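# Place every flower stem-down into the upright vase

## Task

Get every flower into the vase with its stem pointing down, keeping the vase upright and no stem visibly deformed; then open the grippers and withdraw the arms away from everything.

## Robot and tools

Robot: two arms, left_arm and right_arm, each a six-joint arm with a parallel two-finger gripper and a wrist camera. In the scene frame the origin sits at table height midway between the nominal bases, +x points out over the table, +y toward left_arm and +z up. Calibrated bases: left_arm at (-0.050, +0.286, 0) m, right_arm at (-0.022, -0.280, 0) m, each turned only slightly about z. Arm names do not match image sides. A camera stand stands behind the arms. Loose objects may occasionally get a small nudge.

Gripper frame: the fingers extend along the gripper's +z and close along its y. end_effector_position is the point between the pads, roughly 1 cm short of the fingertips. Reported positions and orientations can be off by a few cm, more when the arm is stretched out. Weight and friction can leave a gripper low, short or tilted, so look at the result after each motion and correct tilt.

The 14-number row (used by execute_actions and move): one flat list covering both arms. Numbers 1-7 are left_arm: dx, dy, dz, rx, ry, rz, opening; numbers 8-14 are the same seven for right_arm. Every value lies in [-1, 1]. dx..rz are an offset, not a pose: they are measured from that arm's Hand target as it was when the action or move began, along the Hand target's own axes. Scale: 1.0 equals 0.6 m for dx, dy, dz and 180 degrees for the rotation; rx, ry, rz form a single rotation vector. Opening is absolute: +1 fully open (0.094 m), -1 closed. To leave an arm where it is, give six zeros for its pose and repeat its current opening; a zero in the opening slot commands half-open. Commanded orientation is clipped to within 40 degrees of the measured one each step.

execute_actions(actions, cameras): actions is a list of actions; each action is a list of up to 15 rows, one per 1/30 s step, and a short action keeps its last row until step 15. All rows inside one action count from the same start pose, but each new action starts from the updated Hand target, so repeating an offset moves further. An empty actions list returns camera images plus full state. cameras: list of names (cam_high, cam_low, cam_left_wrist, cam_right_wrist), ["all"], or []; an unknown name voids the call.

move(target, speed, blend, opening_speed, grip_force, blocking, cameras): target is one 14-number row or a list of up to 15 rows; every row is an offset from the same starting Hand targets, not from the previous row. Grippers travel in straight lines, all arms finishing together, capped at 10 s total. speed is in m/s, 0.002 to 2.9 (default 0.25), one value or one per target; rotation is limited to twice that in rad/s. blend in metres rounds corners of a list (0 means stop at each). opening_speed (0.2 or more, per second on the -1..+1 scale) makes fingers close gradually; use it for fragile items. grip_force is newtons per pad, 10 to 50, one value or one per arm; it persists. blocking=false returns after about 0.5 s while motion continues. Paths do not avoid obstacles or the other arm; faster motion hits harder and overshoots more. Do not route a path close to an arm's own base, which can whip the elbow around. The result adds a move: line such as done, off_target, moving, held or fault, plus limits (paced = pose clipped, held = steps withheld). done means at rest within 10 mm and 2 degrees.

wait(seconds 0 to 3600, cameras): lets time pass, sends nothing; a running move continues. stop(cameras): brakes a running move. zoom_image(camera, region [x0, y0, x1, y1] in pixels, at most 504 by 504): enlarges part of the newest image of that camera. read_manual(section "licences"): licence text only. finished_scene(scene): ends the current scene irreversibly, taking the current scene number; call nothing after it in that reply.

Results: end_effector_position (m) and end_effector_quat_wxyz in the scene frame; Hand target is the last commanded pose after clipping, and the base for the next offsets. A gripper often rests short of it; a new execute_actions call re-requests it, otherwise send the remaining gap. grip_measured reports finger opening on the command scale (reads up to 2.5 mm wide when empty; under squeeze slightly narrower than the object). grip_effort_nm is motor effort, negative closing. Joint torques, joint velocities ("within noise" when still), motor temperatures and Tool commands also appear. Executed-action results list positions at some steps.

Cameras: cam_high and cam_low are fixed, 896x504; wrist cameras are 896x504 too, with calibration given per image.

Avoid: knocking the vase over, dropping or flinging flowers, letting anything leave the table, crushing or bending stems, fast hits on fixtures, the arms touching each other or gripping the other arm's fingers, and pressing against things they cannot pass. A blocked arm keeps pushing until commanded back past its gripper. Stretched or loaded arms heat motors: MOTOR HOT at 75 °C, fold-up fault at 90 °C, collapse at 100 °C. When finished, open the grippers and move away.

Each tool is called after "Request:" as name(argument=value, ...), one argument or row to a line, values as JSON.

## Session

Request:
execute_actions(
  actions=[],
)

Scene clock: 0.00 s.
left_arm: end_effector_position=(+0.3428, +0.2772, +0.0797) grip_measured=+1.000 grip_effort_nm=n/a end_effector_quat_wxyz=(+0.555, +0.006, +0.831, +0.026) | right_arm: end_effector_position=(+0.3663, -0.2675, +0.0974) grip_measured=+1.000 grip_effort_nm=n/a end_effector_quat_wxyz=(+0.602, -0.022, +0.798, +0.027)
Joint positions: left_arm=[-0.019 1.548 0.375 0.779 -0.097 0.015 0.094] | right_arm=[-0.027 1.547 0.309 0.96 -0.067 -0.002 0.094]
Joint velocities: within noise
Joint torques (N m): no reading
Motor temperatures (°C): left_arm=[35 43 41 43 34 32 31] | right_arm=[32 39 37 41 33 34 32]
Heat: left arm: 43 °C; right arm: 41 °C.
Hand target: left_arm +0.3456, +0.2771, +0.0853; +0.562, +0.006, +0.827, +0.026 | right_arm +0.3698, -0.2675, +0.1060; +0.612, -0.022, +0.790, +0.026
Tool commands: left_gripper/opening=+1.0 right_gripper/opening=+1.0
camera_calibration:
cam_left_wrist: T_world_to_cam=[[-0.01982, -0.9995, 0.0248, 0.27658], [-0.65893, -0.0056, -0.75218, 0.33832], [0.75194, -0.03125, -0.65848, -0.08761]] pos_world=[0.29429, 0.2756, 0.18993]
cam_right_wrist: T_world_to_cam=[[0.04302, -0.99891, 0.0179, -0.28446], [-0.57807, -0.0395, -0.81503, 0.32784], [0.81485, 0.02472, -0.57914, -0.1273]] pos_world=[0.30548, -0.26806, 0.19856]

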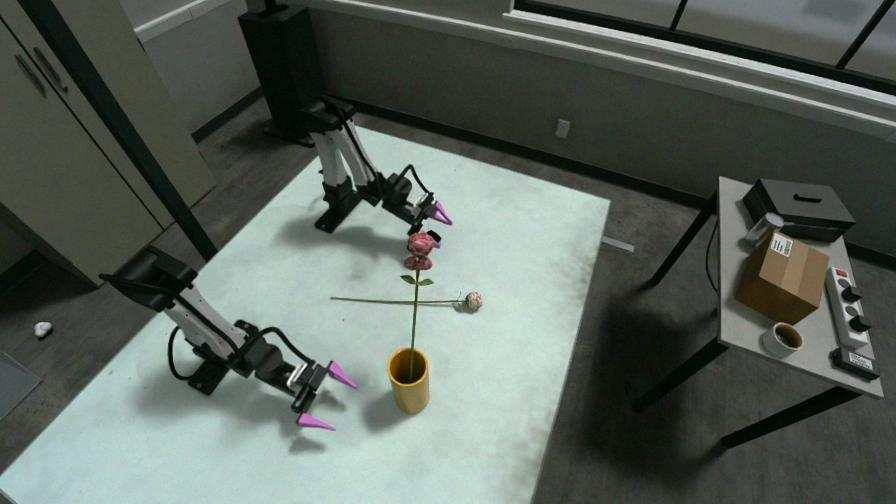

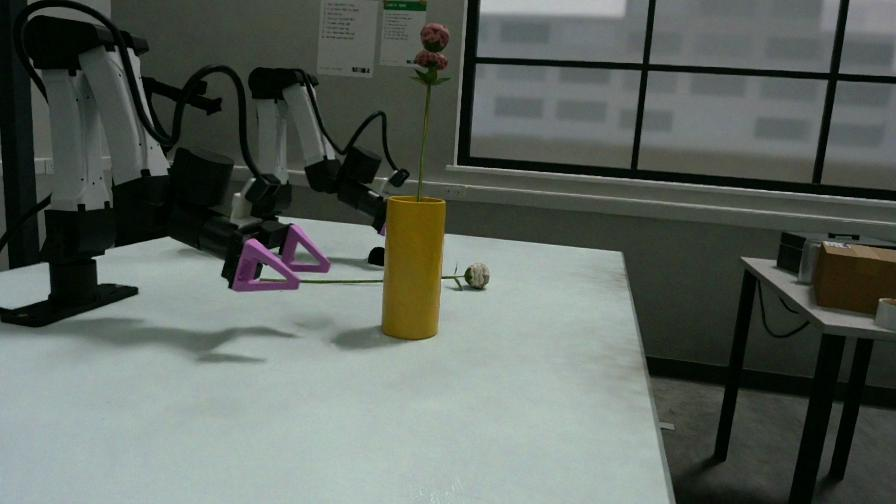

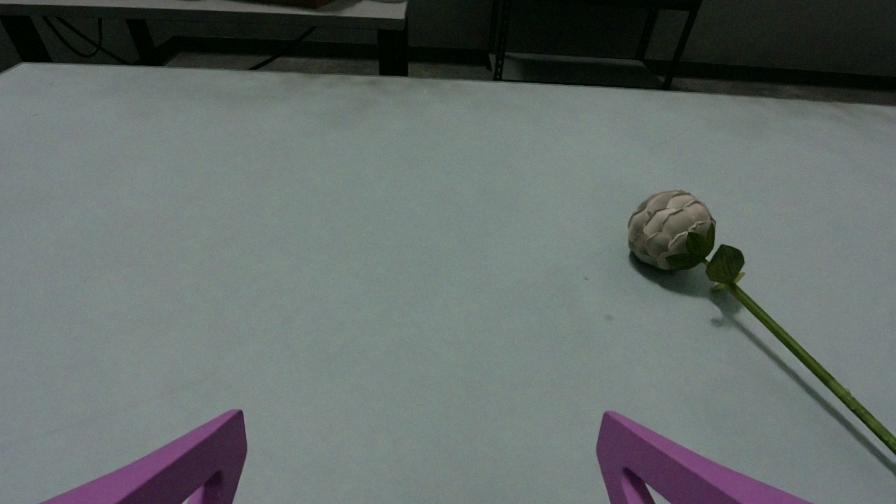

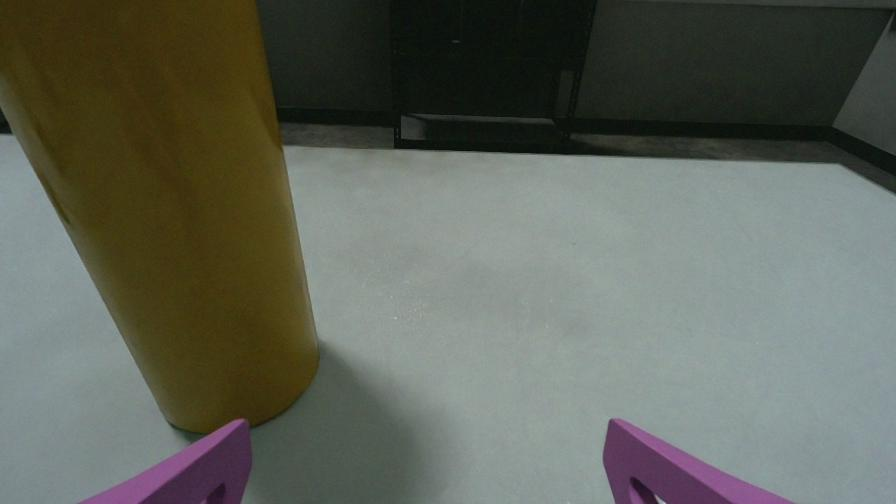

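Request:
move(
  target=[0,0,0,0,0,0,1,-0.05,0.539,-0.0015,-0.0577,0.417,-0.0823,1],
  speed=0.4,
  cameras=["all"],
)

Scene clock: 20.40 s.
left_arm: end_effector_position=(+0.3428, +0.2772, +0.0796) grip_measured=+1.000 grip_effort_nm=-0.01 end_effector_quat_wxyz=(+0.555, +0.006, +0.832, +0.026) | right_arm: end_effector_position=(+0.3531, +0.0512, +0.1406) grip_measured=+1.000 grip_effort_nm=-0.01 end_effector_quat_wxyz=(+0.084, -0.185, +0.978, +0.041)
Joint positions: left_arm=[-0.019 1.548 0.375 0.778 -0.097 0.015 0.094] | right_arm=[0.7 2.462 2.65 -1.574 0.017 0.353 0.094]
Joint torques (N m): left_arm=[0.46 -5.2 6.16 1.91 0 -0.05] | right_arm=[-0.06 -9.74 10.69 0.64 -0.19 0.1]
Motor temperatures (°C): left_arm=[35 45 44 49 34 32 31] | right_arm=[32 41 39 44 33 34 31]
Heat: left arm: 49 °C; right arm: 44 °C.
Hand target: left_arm +0.3456, +0.2771, +0.0852; +0.562, +0.006, +0.827, +0.026 | right_arm +0.3546, +0.0552, +0.1400; +0.001, -0.179, +0.984, +0.000
Off the commanded pose: left_arm 0.006 m, 1 deg | right_arm 0.004 m, 11 deg.
joint sent to its limit (right arm) — joint 4 (wrist pitch), lower limit. The joint targets are off in orientation, not in position.
move: off_target (right_arm)
cam_left_wrist: T_world_to_cam=[[-0.01987, -0.9995, 0.02474, 0.27661], [-0.65951, -0.0055, -0.75167, 0.33829], [0.75143, -0.03125, -0.65907, -0.08741]] pos_world=[0.29429, 0.2756, 0.18983]
cam_right_wrist: T_world_to_cam=[[0.3877, -0.92171, -0.012, -0.08785], [-0.9093, -0.38456, 0.15901, 0.36565], [-0.15117, -0.05074, -0.9872, 0.30282]] pos_world=[0.41232, 0.07501, 0.23975]

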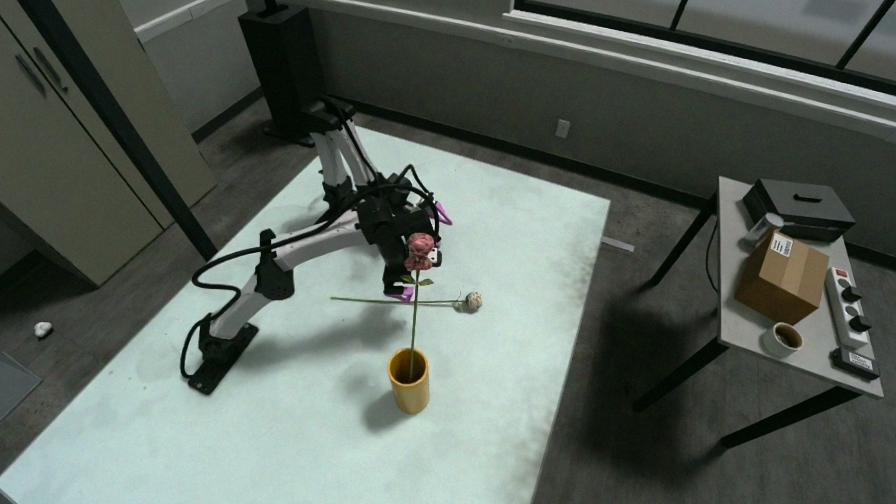

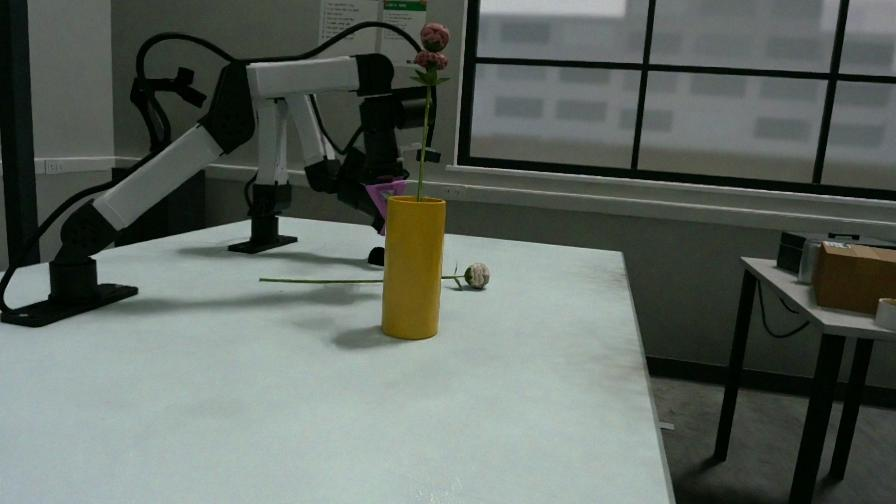

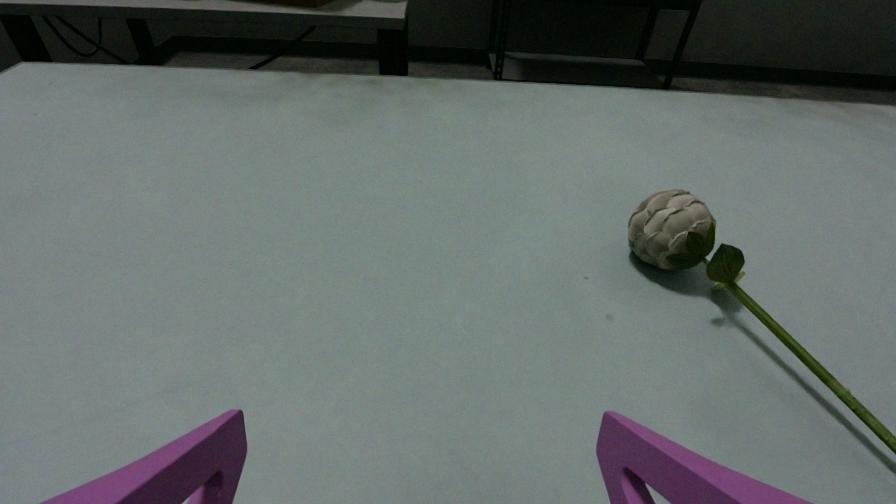

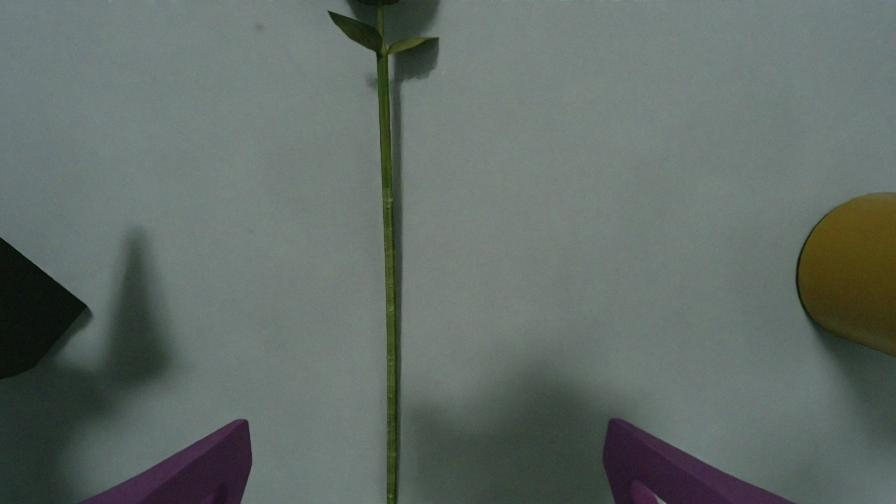

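Request:
move(
  target=[0,0,0,0,0,0,1,0.041,0.0505,0.18,0,-0.058,0,0.7],
  speed=0.3,
  cameras=["cam_right_wrist","cam_low"],
)

Scene clock: 31.40 s.
left_arm: end_effector_position=(+0.3428, +0.2772, +0.0796) grip_measured=+1.000 grip_effort_nm=-0.01 end_effector_quat_wxyz=(+0.555, +0.006, +0.832, +0.026) | right_arm: end_effector_position=(+0.3165, +0.0725, +0.0117) grip_measured=+0.701 grip_effort_nm=-0.07 end_effector_quat_wxyz=(+0.065, -0.185, +0.981, +0.006)
Joint positions: left_arm=[-0.019 1.548 0.375 0.778 -0.097 0.015 0.094] | right_arm=[0.801 2.384 1.995 -1.072 0.068 0.452 0.08]
Joint torques (N m): left_arm=[0.23 -5.31 6.28 1.92 -0.04 -0.05] | right_arm=[0.16 -15.2 6.27 0.75 0.2 0.11]
Motor temperatures (°C): left_arm=[35 45 44 50 34 32 31] | right_arm=[32 46 40 42 33 34 31]
Heat: left arm: 50 °C; right arm: 46 °C.
Hand target: left_arm +0.3456, +0.2771, +0.0852; +0.562, +0.006, +0.827, +0.026 | right_arm +0.3210, +0.0750, +0.0320; +0.090, -0.179, +0.980, +0.017
Off the commanded pose: left_arm 0.006 m, 1 deg | right_arm 0.021 m, 3 deg.
move: off_target (right_arm)
cam_right_wrist: T_world_to_cam=[[0.38435, -0.92196, 0.04764, -0.05517], [-0.90631, -0.36699, 0.20957, 0.35829], [-0.17573, -0.12372, -0.97663, 0.18415]] pos_world=[0.37828, 0.10341, 0.10738]
Images, in order (width x height): cam_low 896x504, cam_right_wrist 896x504.

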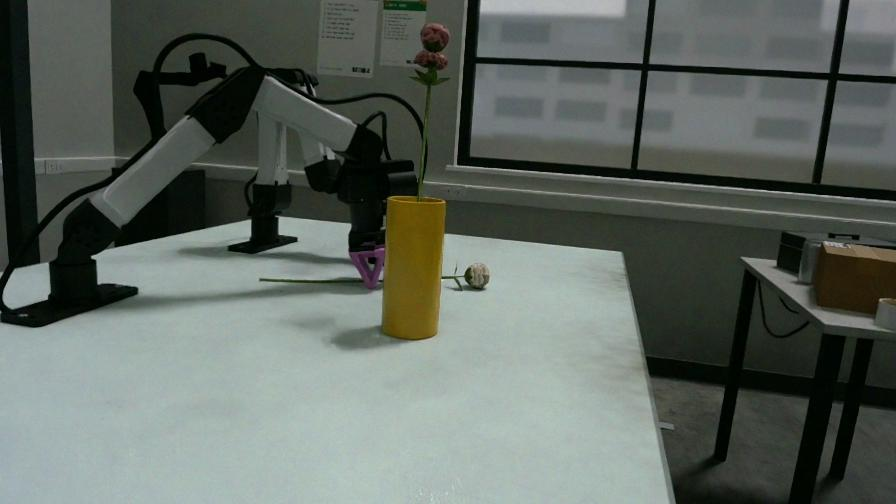

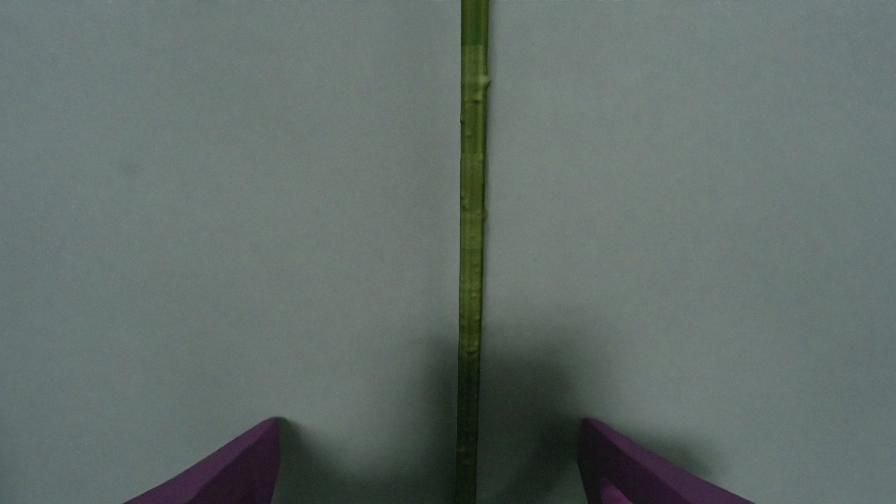

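Request:
move(
  target=[
    [0,0,0,0,0,0,1,0,-0.014,0,0,0,0,0.7],
    [0,0,0,0,0,0,1,0,-0.014,0,0,0,0,-1],
  ],
  opening_speed=0.8,
  grip_force=30,
  cameras=["cam_right_wrist","cam_low"],
)

Scene clock: 38.13 s.
left_arm: end_effector_position=(+0.3428, +0.2772, +0.0796) grip_measured=+1.000 grip_effort_nm=-0.01 end_effector_quat_wxyz=(+0.555, +0.006, +0.832, +0.026) | right_arm: end_effector_position=(+0.3166, +0.0683, +0.0111) grip_measured=-0.891 grip_effort_nm=-0.62 end_effector_quat_wxyz=(+0.066, -0.182, +0.981, +0.007)
Joint positions: left_arm=[-0.019 1.548 0.375 0.778 -0.097 0.015 0.094] | right_arm=[0.795 2.366 1.962 -1.052 0.068 0.452 0.005]
Joint torques (N m): left_arm=[0.12 -5.04 6.16 1.94 0.01 -0.03] | right_arm=[-0.7 -15.2 6.41 0.7 0.18 -0.04]
Motor temperatures (°C): left_arm=[35 45 45 51 34 32 31] | right_arm=[32 53 40 42 33 34 31]
Heat: left arm: 51 °C; right arm: 53 °C.
Hand target: left_arm +0.3456, +0.2771, +0.0852; +0.562, +0.006, +0.827, +0.026 | right_arm +0.3239, +0.0672, +0.0319; +0.090, -0.179, +0.980, +0.016
Off the commanded pose: left_arm 0.006 m, 1 deg | right_arm 0.022 m, 3 deg.
grip_force (N): 30, 30
move: off_target (right_arm); target 2's new opening was sent with right_arm's hand 0.022 m and 3 deg from that target
cam_right_wrist: T_world_to_cam=[[0.37854, -0.92444, 0.04617, -0.05699], [-0.90904, -0.36192, 0.20652, 0.35757], [-0.17421, -0.12014, -0.97735, 0.18232]] pos_world=[0.37838, 0.09863, 0.10698]
Images, in order (width x height): cam_low 896x504, cam_right_wrist 896x504.

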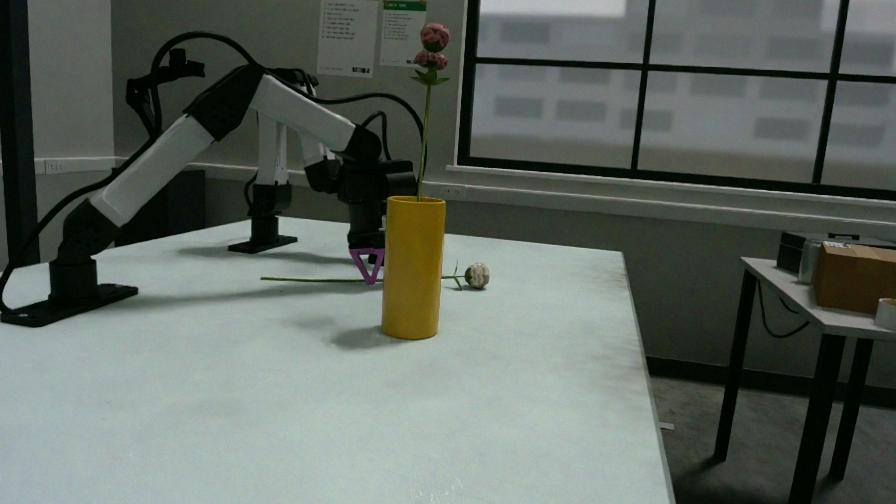

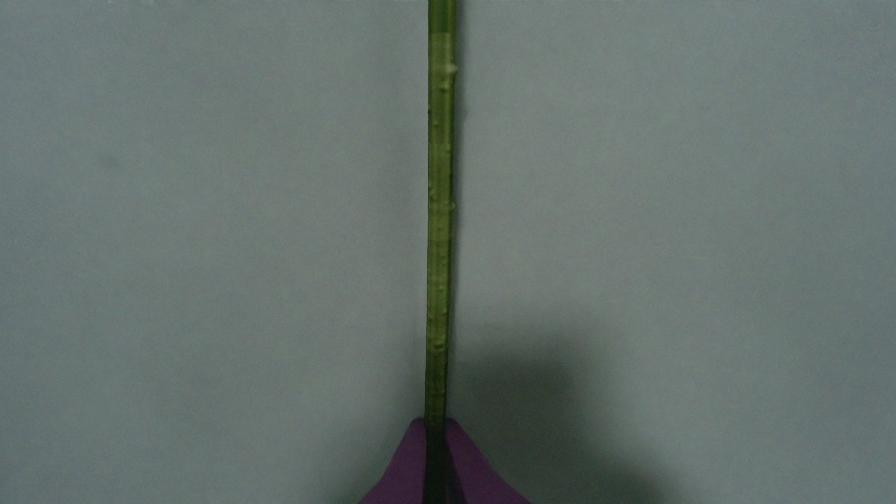

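Request:
move(
  target=[
    [0,0,0,0,0,0,1,-0.027,0,-0.148,0,0,0,-1],
    [0,0,0,0,0,0,1,-0.057,-0.05,-0.546,0.0277,-0.475,0.0211,-1],
    [0,0,0,0,0,0,1,0.011,-0.36,-0.728,0.0277,-0.475,0.0211,-1],
  ],
  speed=0.3,
  blend=[0.02,0.04,0],
  cameras=["all"],
)

Scene clock: 52.17 s.
left_arm: end_effector_position=(+0.3428, +0.2772, +0.0796) grip_measured=+1.000 grip_effort_nm=-0.01 end_effector_quat_wxyz=(+0.555, +0.006, +0.832, +0.026) | right_arm: end_effector_position=(+0.3226, -0.1641, +0.4384) grip_measured=-0.893 grip_effort_nm=-0.67 end_effector_quat_wxyz=(+0.723, -0.093, +0.679, +0.086)
Joint positions: left_arm=[-0.019 1.548 0.375 0.778 -0.097 0.015 0.094] | right_arm=[0.359 1.011 1.12 -0.048 0.134 -0.026 0.005]
Joint torques (N m): left_arm=[0.27 -5.34 6.16 1.9 0.03 -0.06] | right_arm=[-0.72 -1.4 12.92 1.88 -0.25 0.14]
Motor temperatures (°C): left_arm=[35 46 45 51 34 32 31] | right_arm=[32 60 40 42 33 34 32]
Heat: left arm: 51 °C; right arm: 60 °C.
Hand target: left_arm +0.3456, +0.2771, +0.0852; +0.562, +0.006, +0.827, +0.026 | right_arm +0.3196, -0.1656, +0.4603; +0.737, -0.086, +0.663, +0.097
Off the commanded pose: left_arm 0.006 m, 1 deg | right_arm 0.022 m, 3 deg.
grip_force (N): 30, 30
move: off_target (right_arm)
cam_left_wrist: T_world_to_cam=[[-0.01987, -0.9995, 0.02474, 0.27661], [-0.65951, -0.0055, -0.75167, 0.33829], [0.75143, -0.03125, -0.65907, -0.08741]] pos_world=[0.29429, 0.2756, 0.18983]
cam_right_wrist: T_world_to_cam=[[0.21676, -0.97532, 0.04201, -0.24821], [-0.25984, -0.09912, -0.96055, 0.53593], [0.94101, 0.19729, -0.27491, -0.04256]] pos_world=[0.2331, -0.18057, 0.51352]

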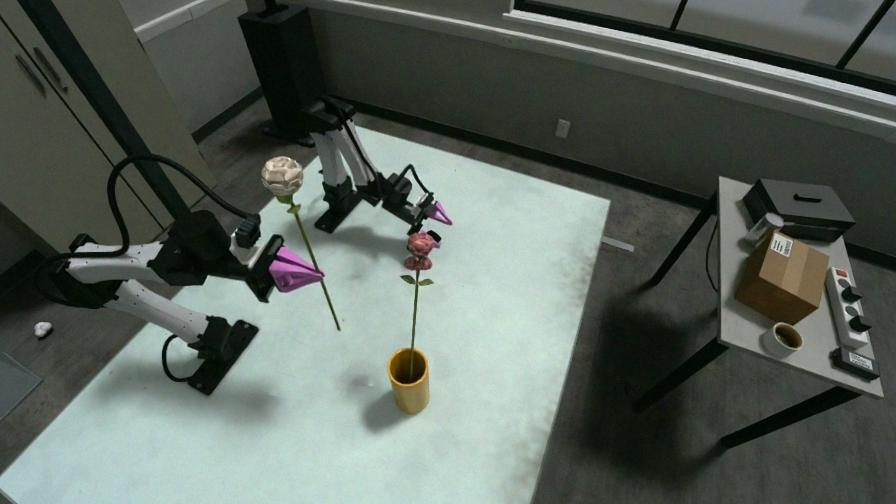

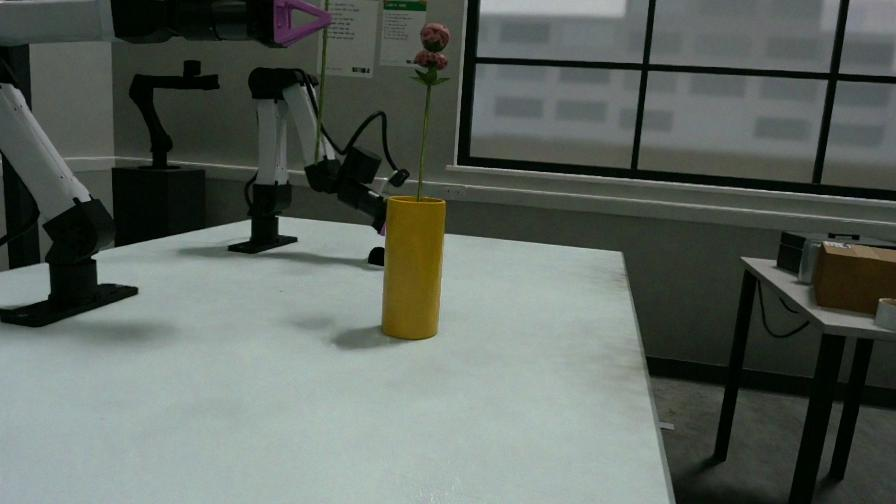

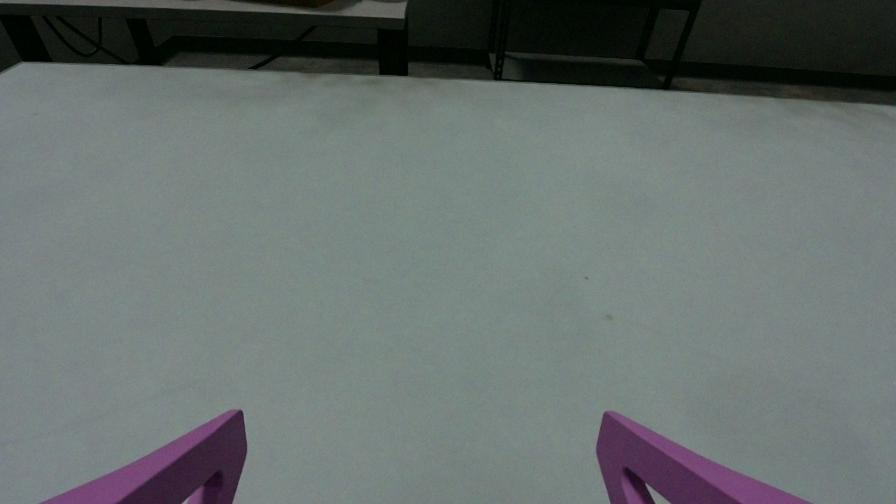

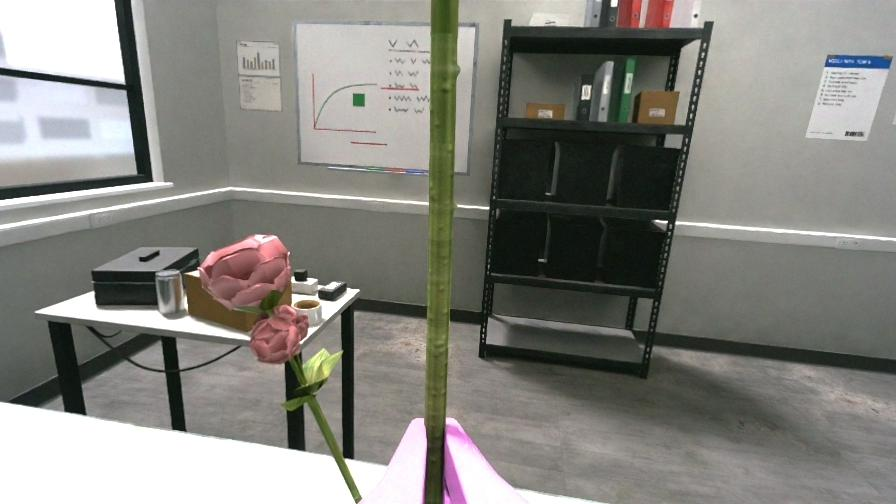

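Request:
move(
  target=[0,0,0,0,0,0,1,-0.001,-0.069,0.2295,0,0,0,-1],
  speed=0.2,
  cameras=["cam_high","cam_low","cam_right_wrist"],
)

Scene clock: 57.30 s.
left_arm: end_effector_position=(+0.3428, +0.2772, +0.0796) grip_measured=+1.000 grip_effort_nm=-0.01 end_effector_quat_wxyz=(+0.555, +0.006, +0.832, +0.026) | right_arm: end_effector_position=(+0.4602, -0.1705, +0.4563) grip_measured=-0.893 grip_effort_nm=-0.67 end_effector_quat_wxyz=(+0.723, -0.089, +0.680, +0.088)
Joint positions: left_arm=[-0.019 1.548 0.375 0.778 -0.097 0.015 0.094] | right_arm=[0.179 1.508 1.526 0.042 -0.044 -0.006 0.005]
Joint torques (N m): left_arm=[0.1 -5.07 6.31 1.97 -0.02 -0.11] | right_arm=[-0.51 -4.42 13.18 2.02 -0.22 0.11]
Motor temperatures (°C): left_arm=[35 46 45 52 34 32 31] | right_arm=[32 57 41 43 33 34 32]
Heat: left arm: 52 °C; right arm: 57 °C.
Hand target: left_arm +0.3456, +0.2771, +0.0853; +0.562, +0.006, +0.827, +0.026 | right_arm +0.4624, -0.1702, +0.4753; +0.737, -0.087, +0.663, +0.097
Off the commanded pose: left_arm 0.006 m, 1 deg | right_arm 0.019 m, 3 deg.
grip_force (N): 30, 30
move: off_target (right_arm)
cam_right_wrist: T_world_to_cam=[[0.21508, -0.97603, 0.03334, -0.28045], [-0.26234, -0.09063, -0.96071, 0.59095], [0.9407, 0.19789, -0.27555, -0.16535]] pos_world=[0.3709, -0.18745, 0.53151]

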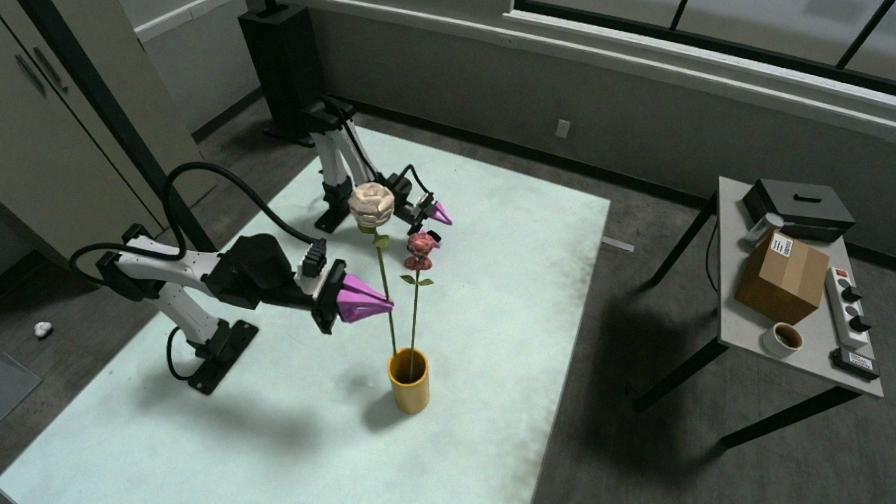

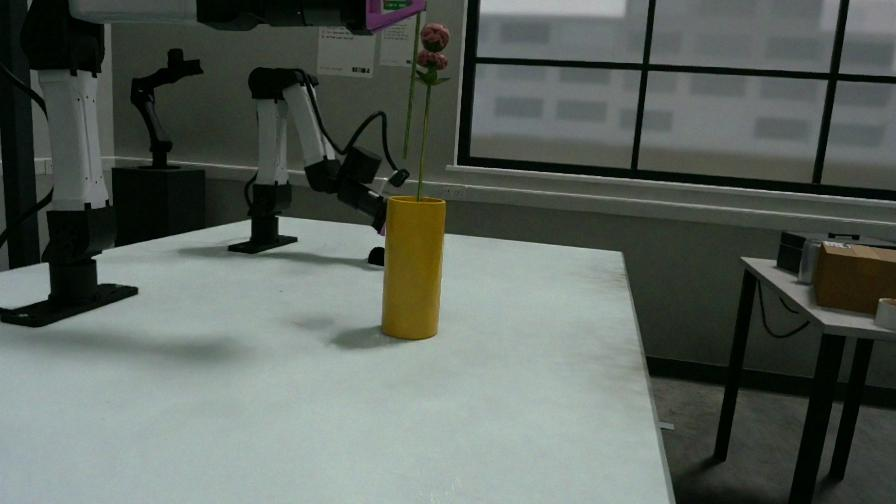

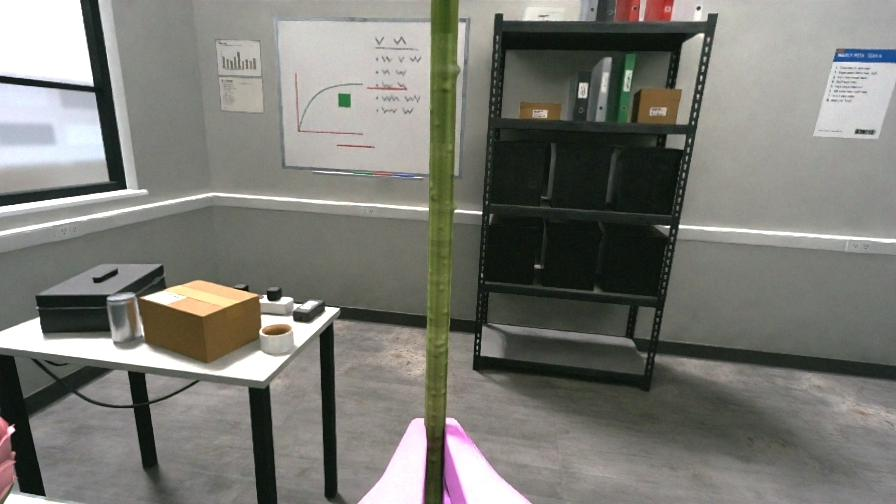

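Request:
move(
  target=[0,0,0,0,0,0,1,0.259,0.001,-0.0065,0,0,0,-1],
  speed=0.12,
  cameras=["cam_high","cam_low"],
)

Request:
zoom_image(
  camera="cam_high",
  region=[320, 220, 500, 440],
)

Scene clock: 65.37 s.
left_arm: end_effector_position=(+0.3428, +0.2772, +0.0796) grip_measured=+1.000 grip_effort_nm=-0.01 end_effector_quat_wxyz=(+0.555, +0.006, +0.832, +0.026) | right_arm: end_effector_position=(+0.4733, -0.1678, +0.3226) grip_measured=-0.893 grip_effort_nm=-0.67 end_effector_quat_wxyz=(+0.734, -0.088, +0.668, +0.089)
Joint positions: left_arm=[-0.019 1.548 0.375 0.778 -0.097 0.015 0.094] | right_arm=[0.179 1.576 1.021 0.648 -0.044 -0.006 0.005]
Joint torques (N m): left_arm=[0.29 -5.23 6.12 1.93 0.02 -0.04] | right_arm=[-0.08 -5.16 8.02 2.17 -0.16 0.12]
Heat: left arm: 52 °C; right arm: 54 °C.
Hand target: left_arm +0.3456, +0.2771, +0.0853; +0.562, +0.006, +0.827, +0.026 | right_arm +0.4744, -0.1662, +0.3204; +0.737, -0.086, +0.663, +0.097
Off the commanded pose: left_arm 0.006 m, 1 deg | right_arm 0.003 m, 1 deg.
grip_force (N): 30, 30
move: done

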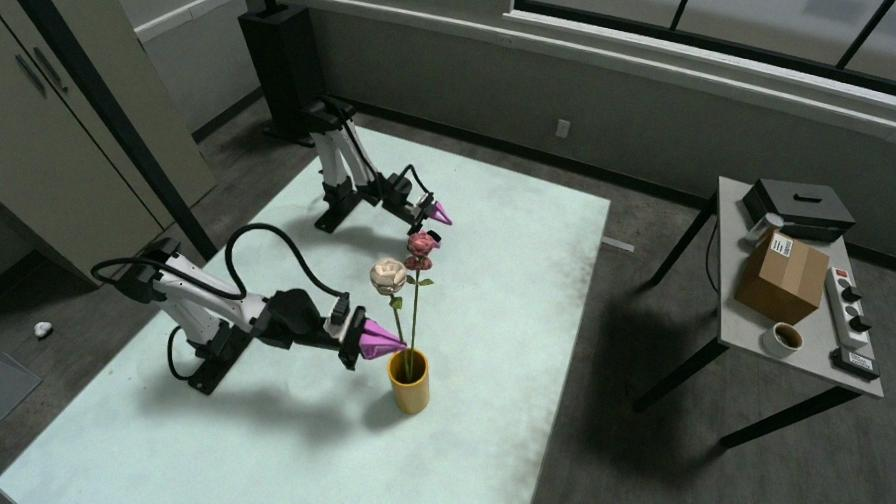

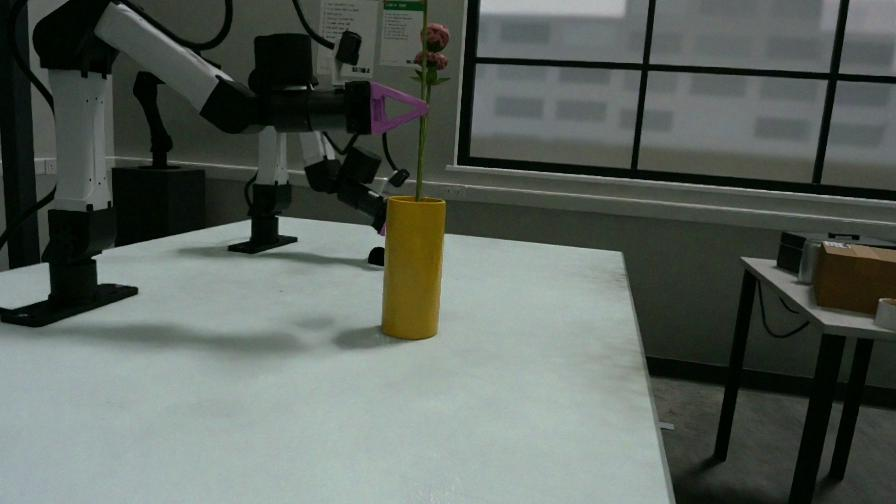

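Scaled by 2.291 from the camera's image (finer frame: 1280x720).

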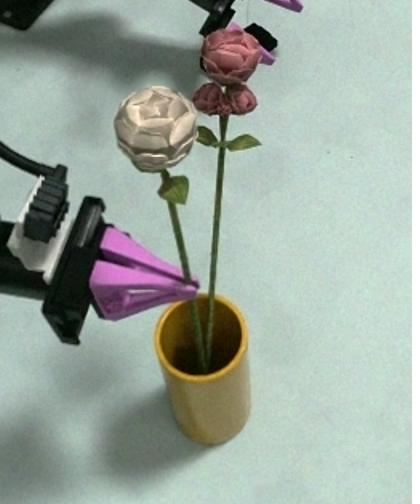

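Request:
move(
  target=[0,0,0,0,0,0,1,0.149,-0.006,0.0173,0,0.055,0,-1],
  speed=0.1,
  cameras=["cam_high","cam_low"],
)

Request:
zoom_image(
  camera="cam_low",
  region=[320, 80, 520, 360],
)

Request:
zoom_image(
  camera="cam_high",
  region=[320, 220, 500, 440],
)

Scene clock: 69.37 s.
left_arm: end_effector_position=(+0.3428, +0.2772, +0.0796) grip_measured=+1.000 grip_effort_nm=-0.01 end_effector_quat_wxyz=(+0.555, +0.006, +0.832, +0.026) | right_arm: end_effector_position=(+0.4932, -0.1633, +0.2350) grip_measured=-0.893 grip_effort_nm=-0.67 end_effector_quat_wxyz=(+0.673, -0.094, +0.729, +0.085)
Joint positions: left_arm=[-0.019 1.548 0.375 0.778 -0.097 0.015 0.094] | right_arm=[0.179 1.721 0.985 0.656 -0.045 -0.006 0.005]
Joint torques (N m): left_arm=[0.18 -5.04 6.26 1.98 0.02 -0.06] | right_arm=[-0.7 -6.08 7.64 2.2 -0.24 0.03]
Heat: left arm: 52 °C; right arm: 53 °C.
Hand target: left_arm +0.3456, +0.2771, +0.0853; +0.562, +0.006, +0.827, +0.026 | right_arm +0.4945, -0.1644, +0.2327; +0.677, -0.095, +0.724, +0.089
Off the commanded pose: left_arm 0.006 m, 1 deg | right_arm 0.003 m, 1 deg.
grip_force (N): 30, 30
move: done

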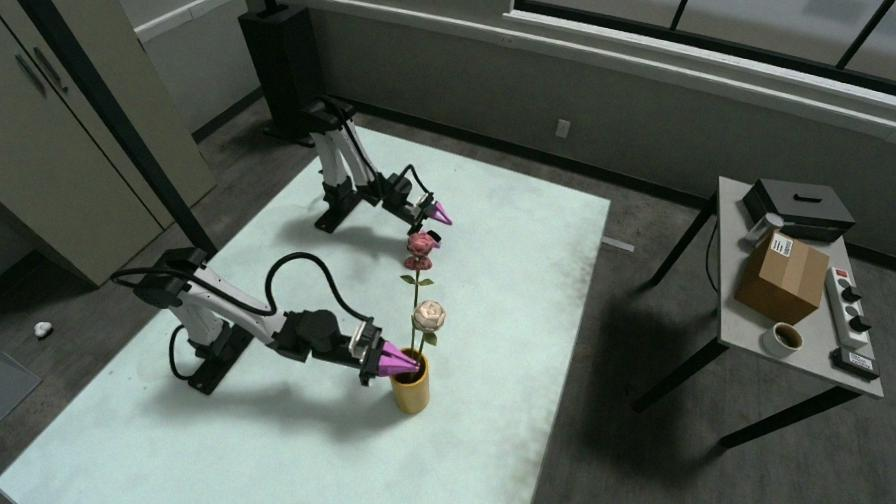

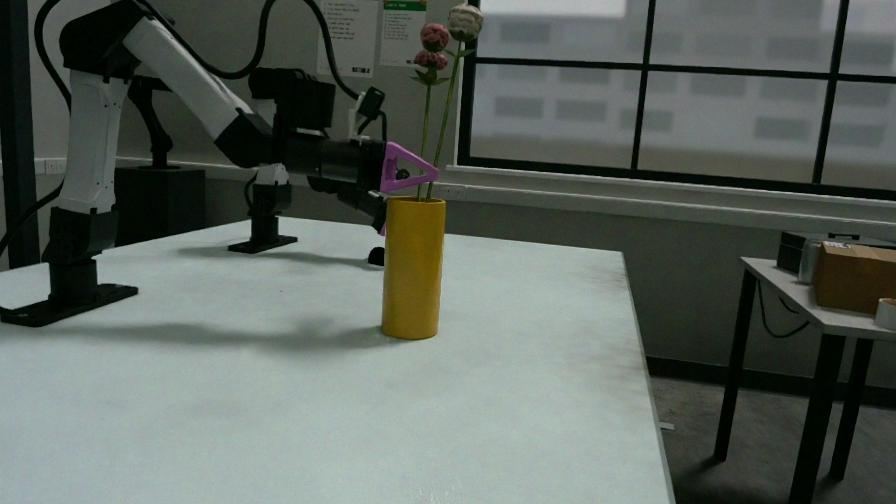

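Scaled by 1.800 from the camera's image (finer frame: 1280x720).

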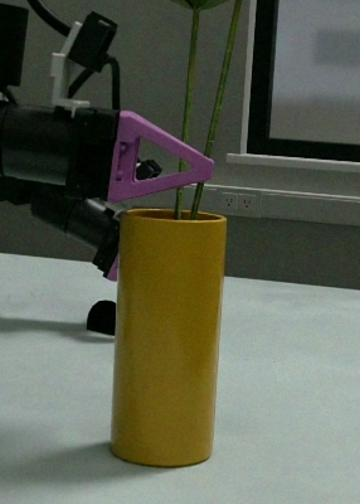

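Scaled by 2.291 from the camera's image (finer frame: 1280x720).

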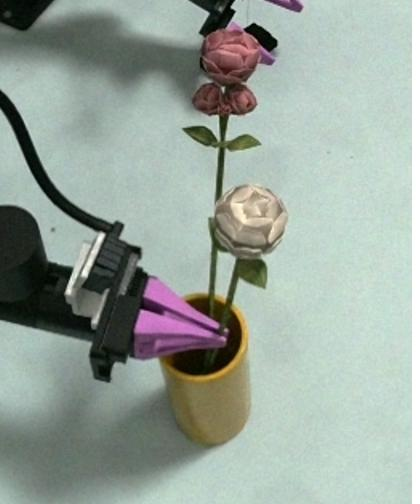

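Request:
move(
  target=[
    [0,0,0,0,0,0,1,0.0167,0,0,0,0,0,-1],
    [0,0,0,0,0,0,1,0.0167,0,0,0,0,0,-0.6],
  ],
  speed=0.1,
  opening_speed=0.4,
  cameras=["cam_high","cam_low"],
)

Request:
zoom_image(
  camera="cam_high",
  region=[320, 220, 500, 440],
)

Scene clock: 73.03 s.
left_arm: end_effector_position=(+0.3428, +0.2772, +0.0796) grip_measured=+1.000 grip_effort_nm=-0.01 end_effector_quat_wxyz=(+0.555, +0.006, +0.832, +0.026) | right_arm: end_effector_position=(+0.4929, -0.1638, +0.2284) grip_measured=-0.602 grip_effort_nm=0.08 end_effector_quat_wxyz=(+0.677, -0.093, +0.725, +0.085)
Joint positions: left_arm=[-0.019 1.548 0.375 0.778 -0.097 0.015 0.094] | right_arm=[0.178 1.736 0.963 0.703 -0.046 -0.006 0.019]
Joint torques (N m): left_arm=[0.36 -5.22 6.24 1.97 0 -0.1] | right_arm=[-0.61 -5.89 7.3 2.17 -0.23 0.03]
Heat: left arm: 52 °C; right arm: 53 °C.
Hand target: left_arm +0.3456, +0.2771, +0.0853; +0.562, +0.006, +0.827, +0.026 | right_arm +0.4938, -0.1646, +0.2226; +0.677, -0.095, +0.724, +0.090
Off the commanded pose: left_arm 0.006 m, 1 deg | right_arm 0.006 m, 1 deg.
grip_force (N): 30, 30
move: done

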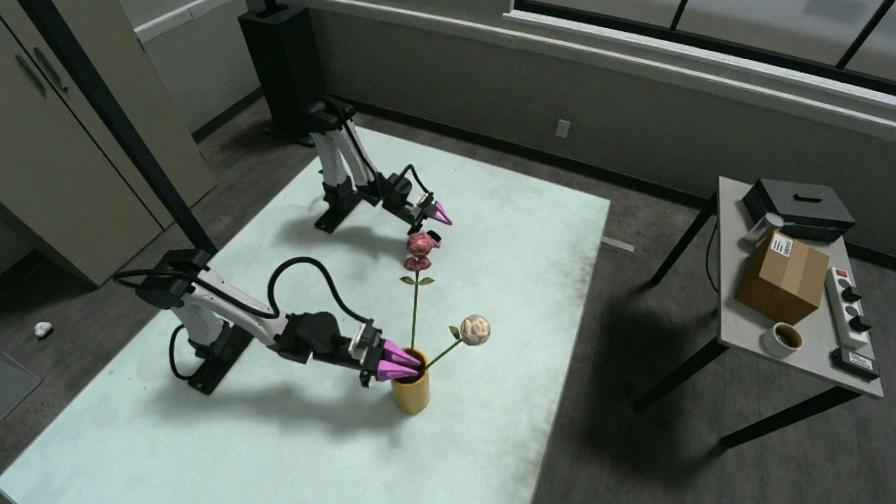

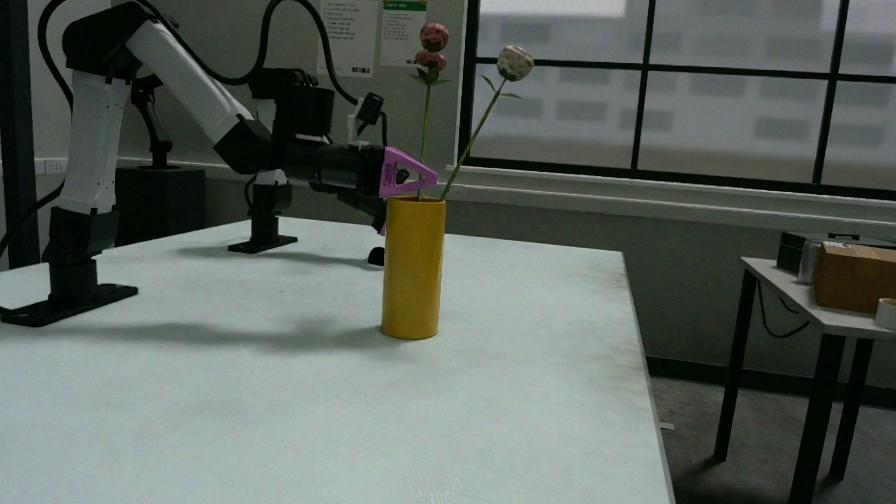

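Scaled by 2.291 from the camera's image (finer frame: 1280x720).

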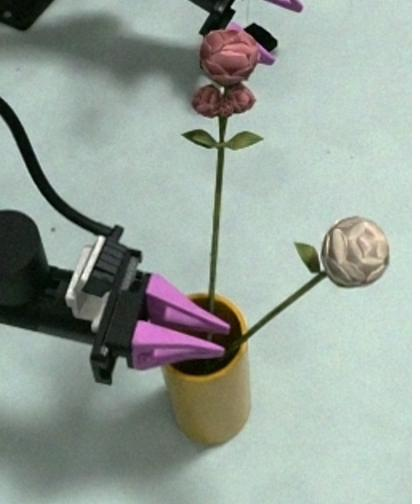

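Request:
move(
  target=[0,0,0,0,0,0,1,-0.02,0,-0.27,0,0,0,-0.6],
  speed=0.2,
  cameras=["cam_high","cam_low"],
)

Scene clock: 75.50 s.
left_arm: end_effector_position=(+0.3428, +0.2772, +0.0796) grip_measured=+1.000 grip_effort_nm=-0.01 end_effector_quat_wxyz=(+0.555, +0.006, +0.832, +0.026) | right_arm: end_effector_position=(+0.3419, -0.2054, +0.2451) grip_measured=-0.602 grip_effort_nm=0.08 end_effector_quat_wxyz=(+0.675, -0.092, +0.727, +0.087)
Joint positions: left_arm=[-0.019 1.548 0.375 0.778 -0.097 0.015 0.094] | right_arm=[0.128 1.031 0.483 0.474 -0.096 -0.006 0.019]
Joint torques (N m): left_arm=[0.2 -4.96 6.08 1.97 0.06 0] | right_arm=[-0.72 -3.12 7.64 1.94 -0.23 -0.01]
Motor temperatures (°C): left_arm=[35 46 46 52 34 32 31] | right_arm=[32 52 43 45 33 34 32]
Heat: left arm: 52 °C; right arm: 52 °C.
Hand target: left_arm +0.3456, +0.2771, +0.0853; +0.562, +0.006, +0.827, +0.026 | right_arm +0.3384, -0.2061, +0.2454; +0.677, -0.095, +0.724, +0.090
Off the commanded pose: left_arm 0.006 m, 1 deg | right_arm 0.004 m, 1 deg.
grip_force (N): 30, 30
move: done

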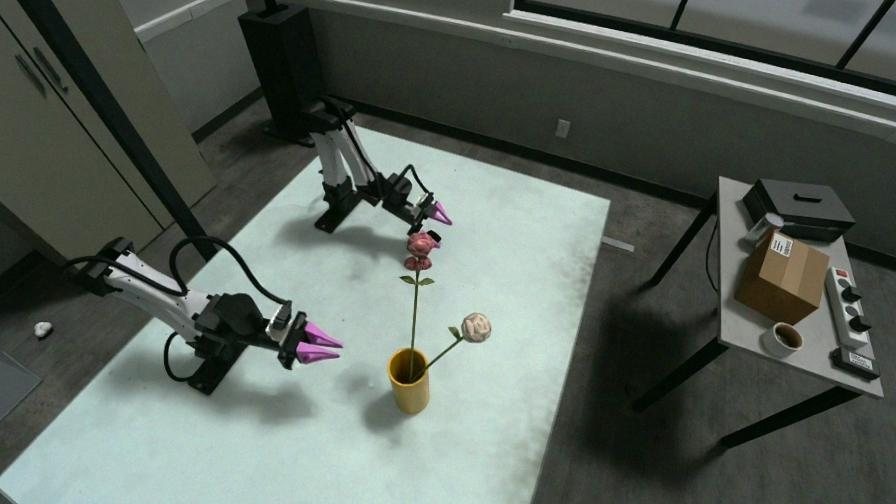

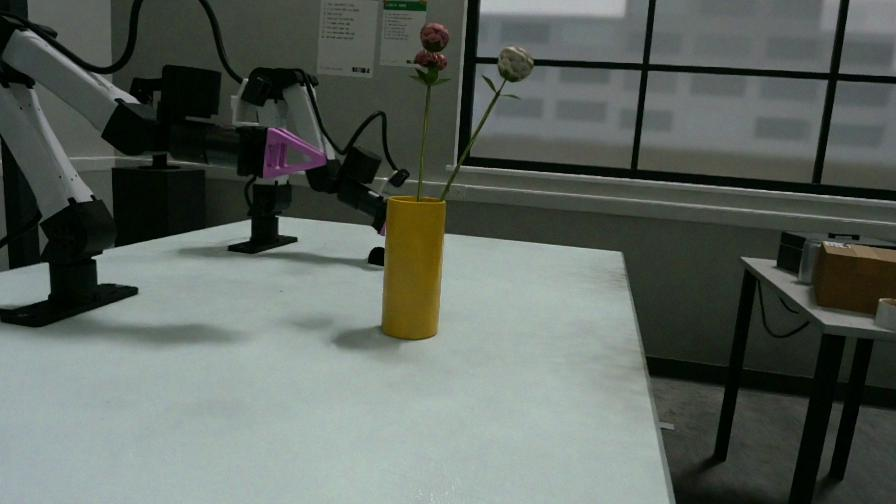

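Request:
finished_scene(
  scene=2,
)

The scene is finished: the task was done.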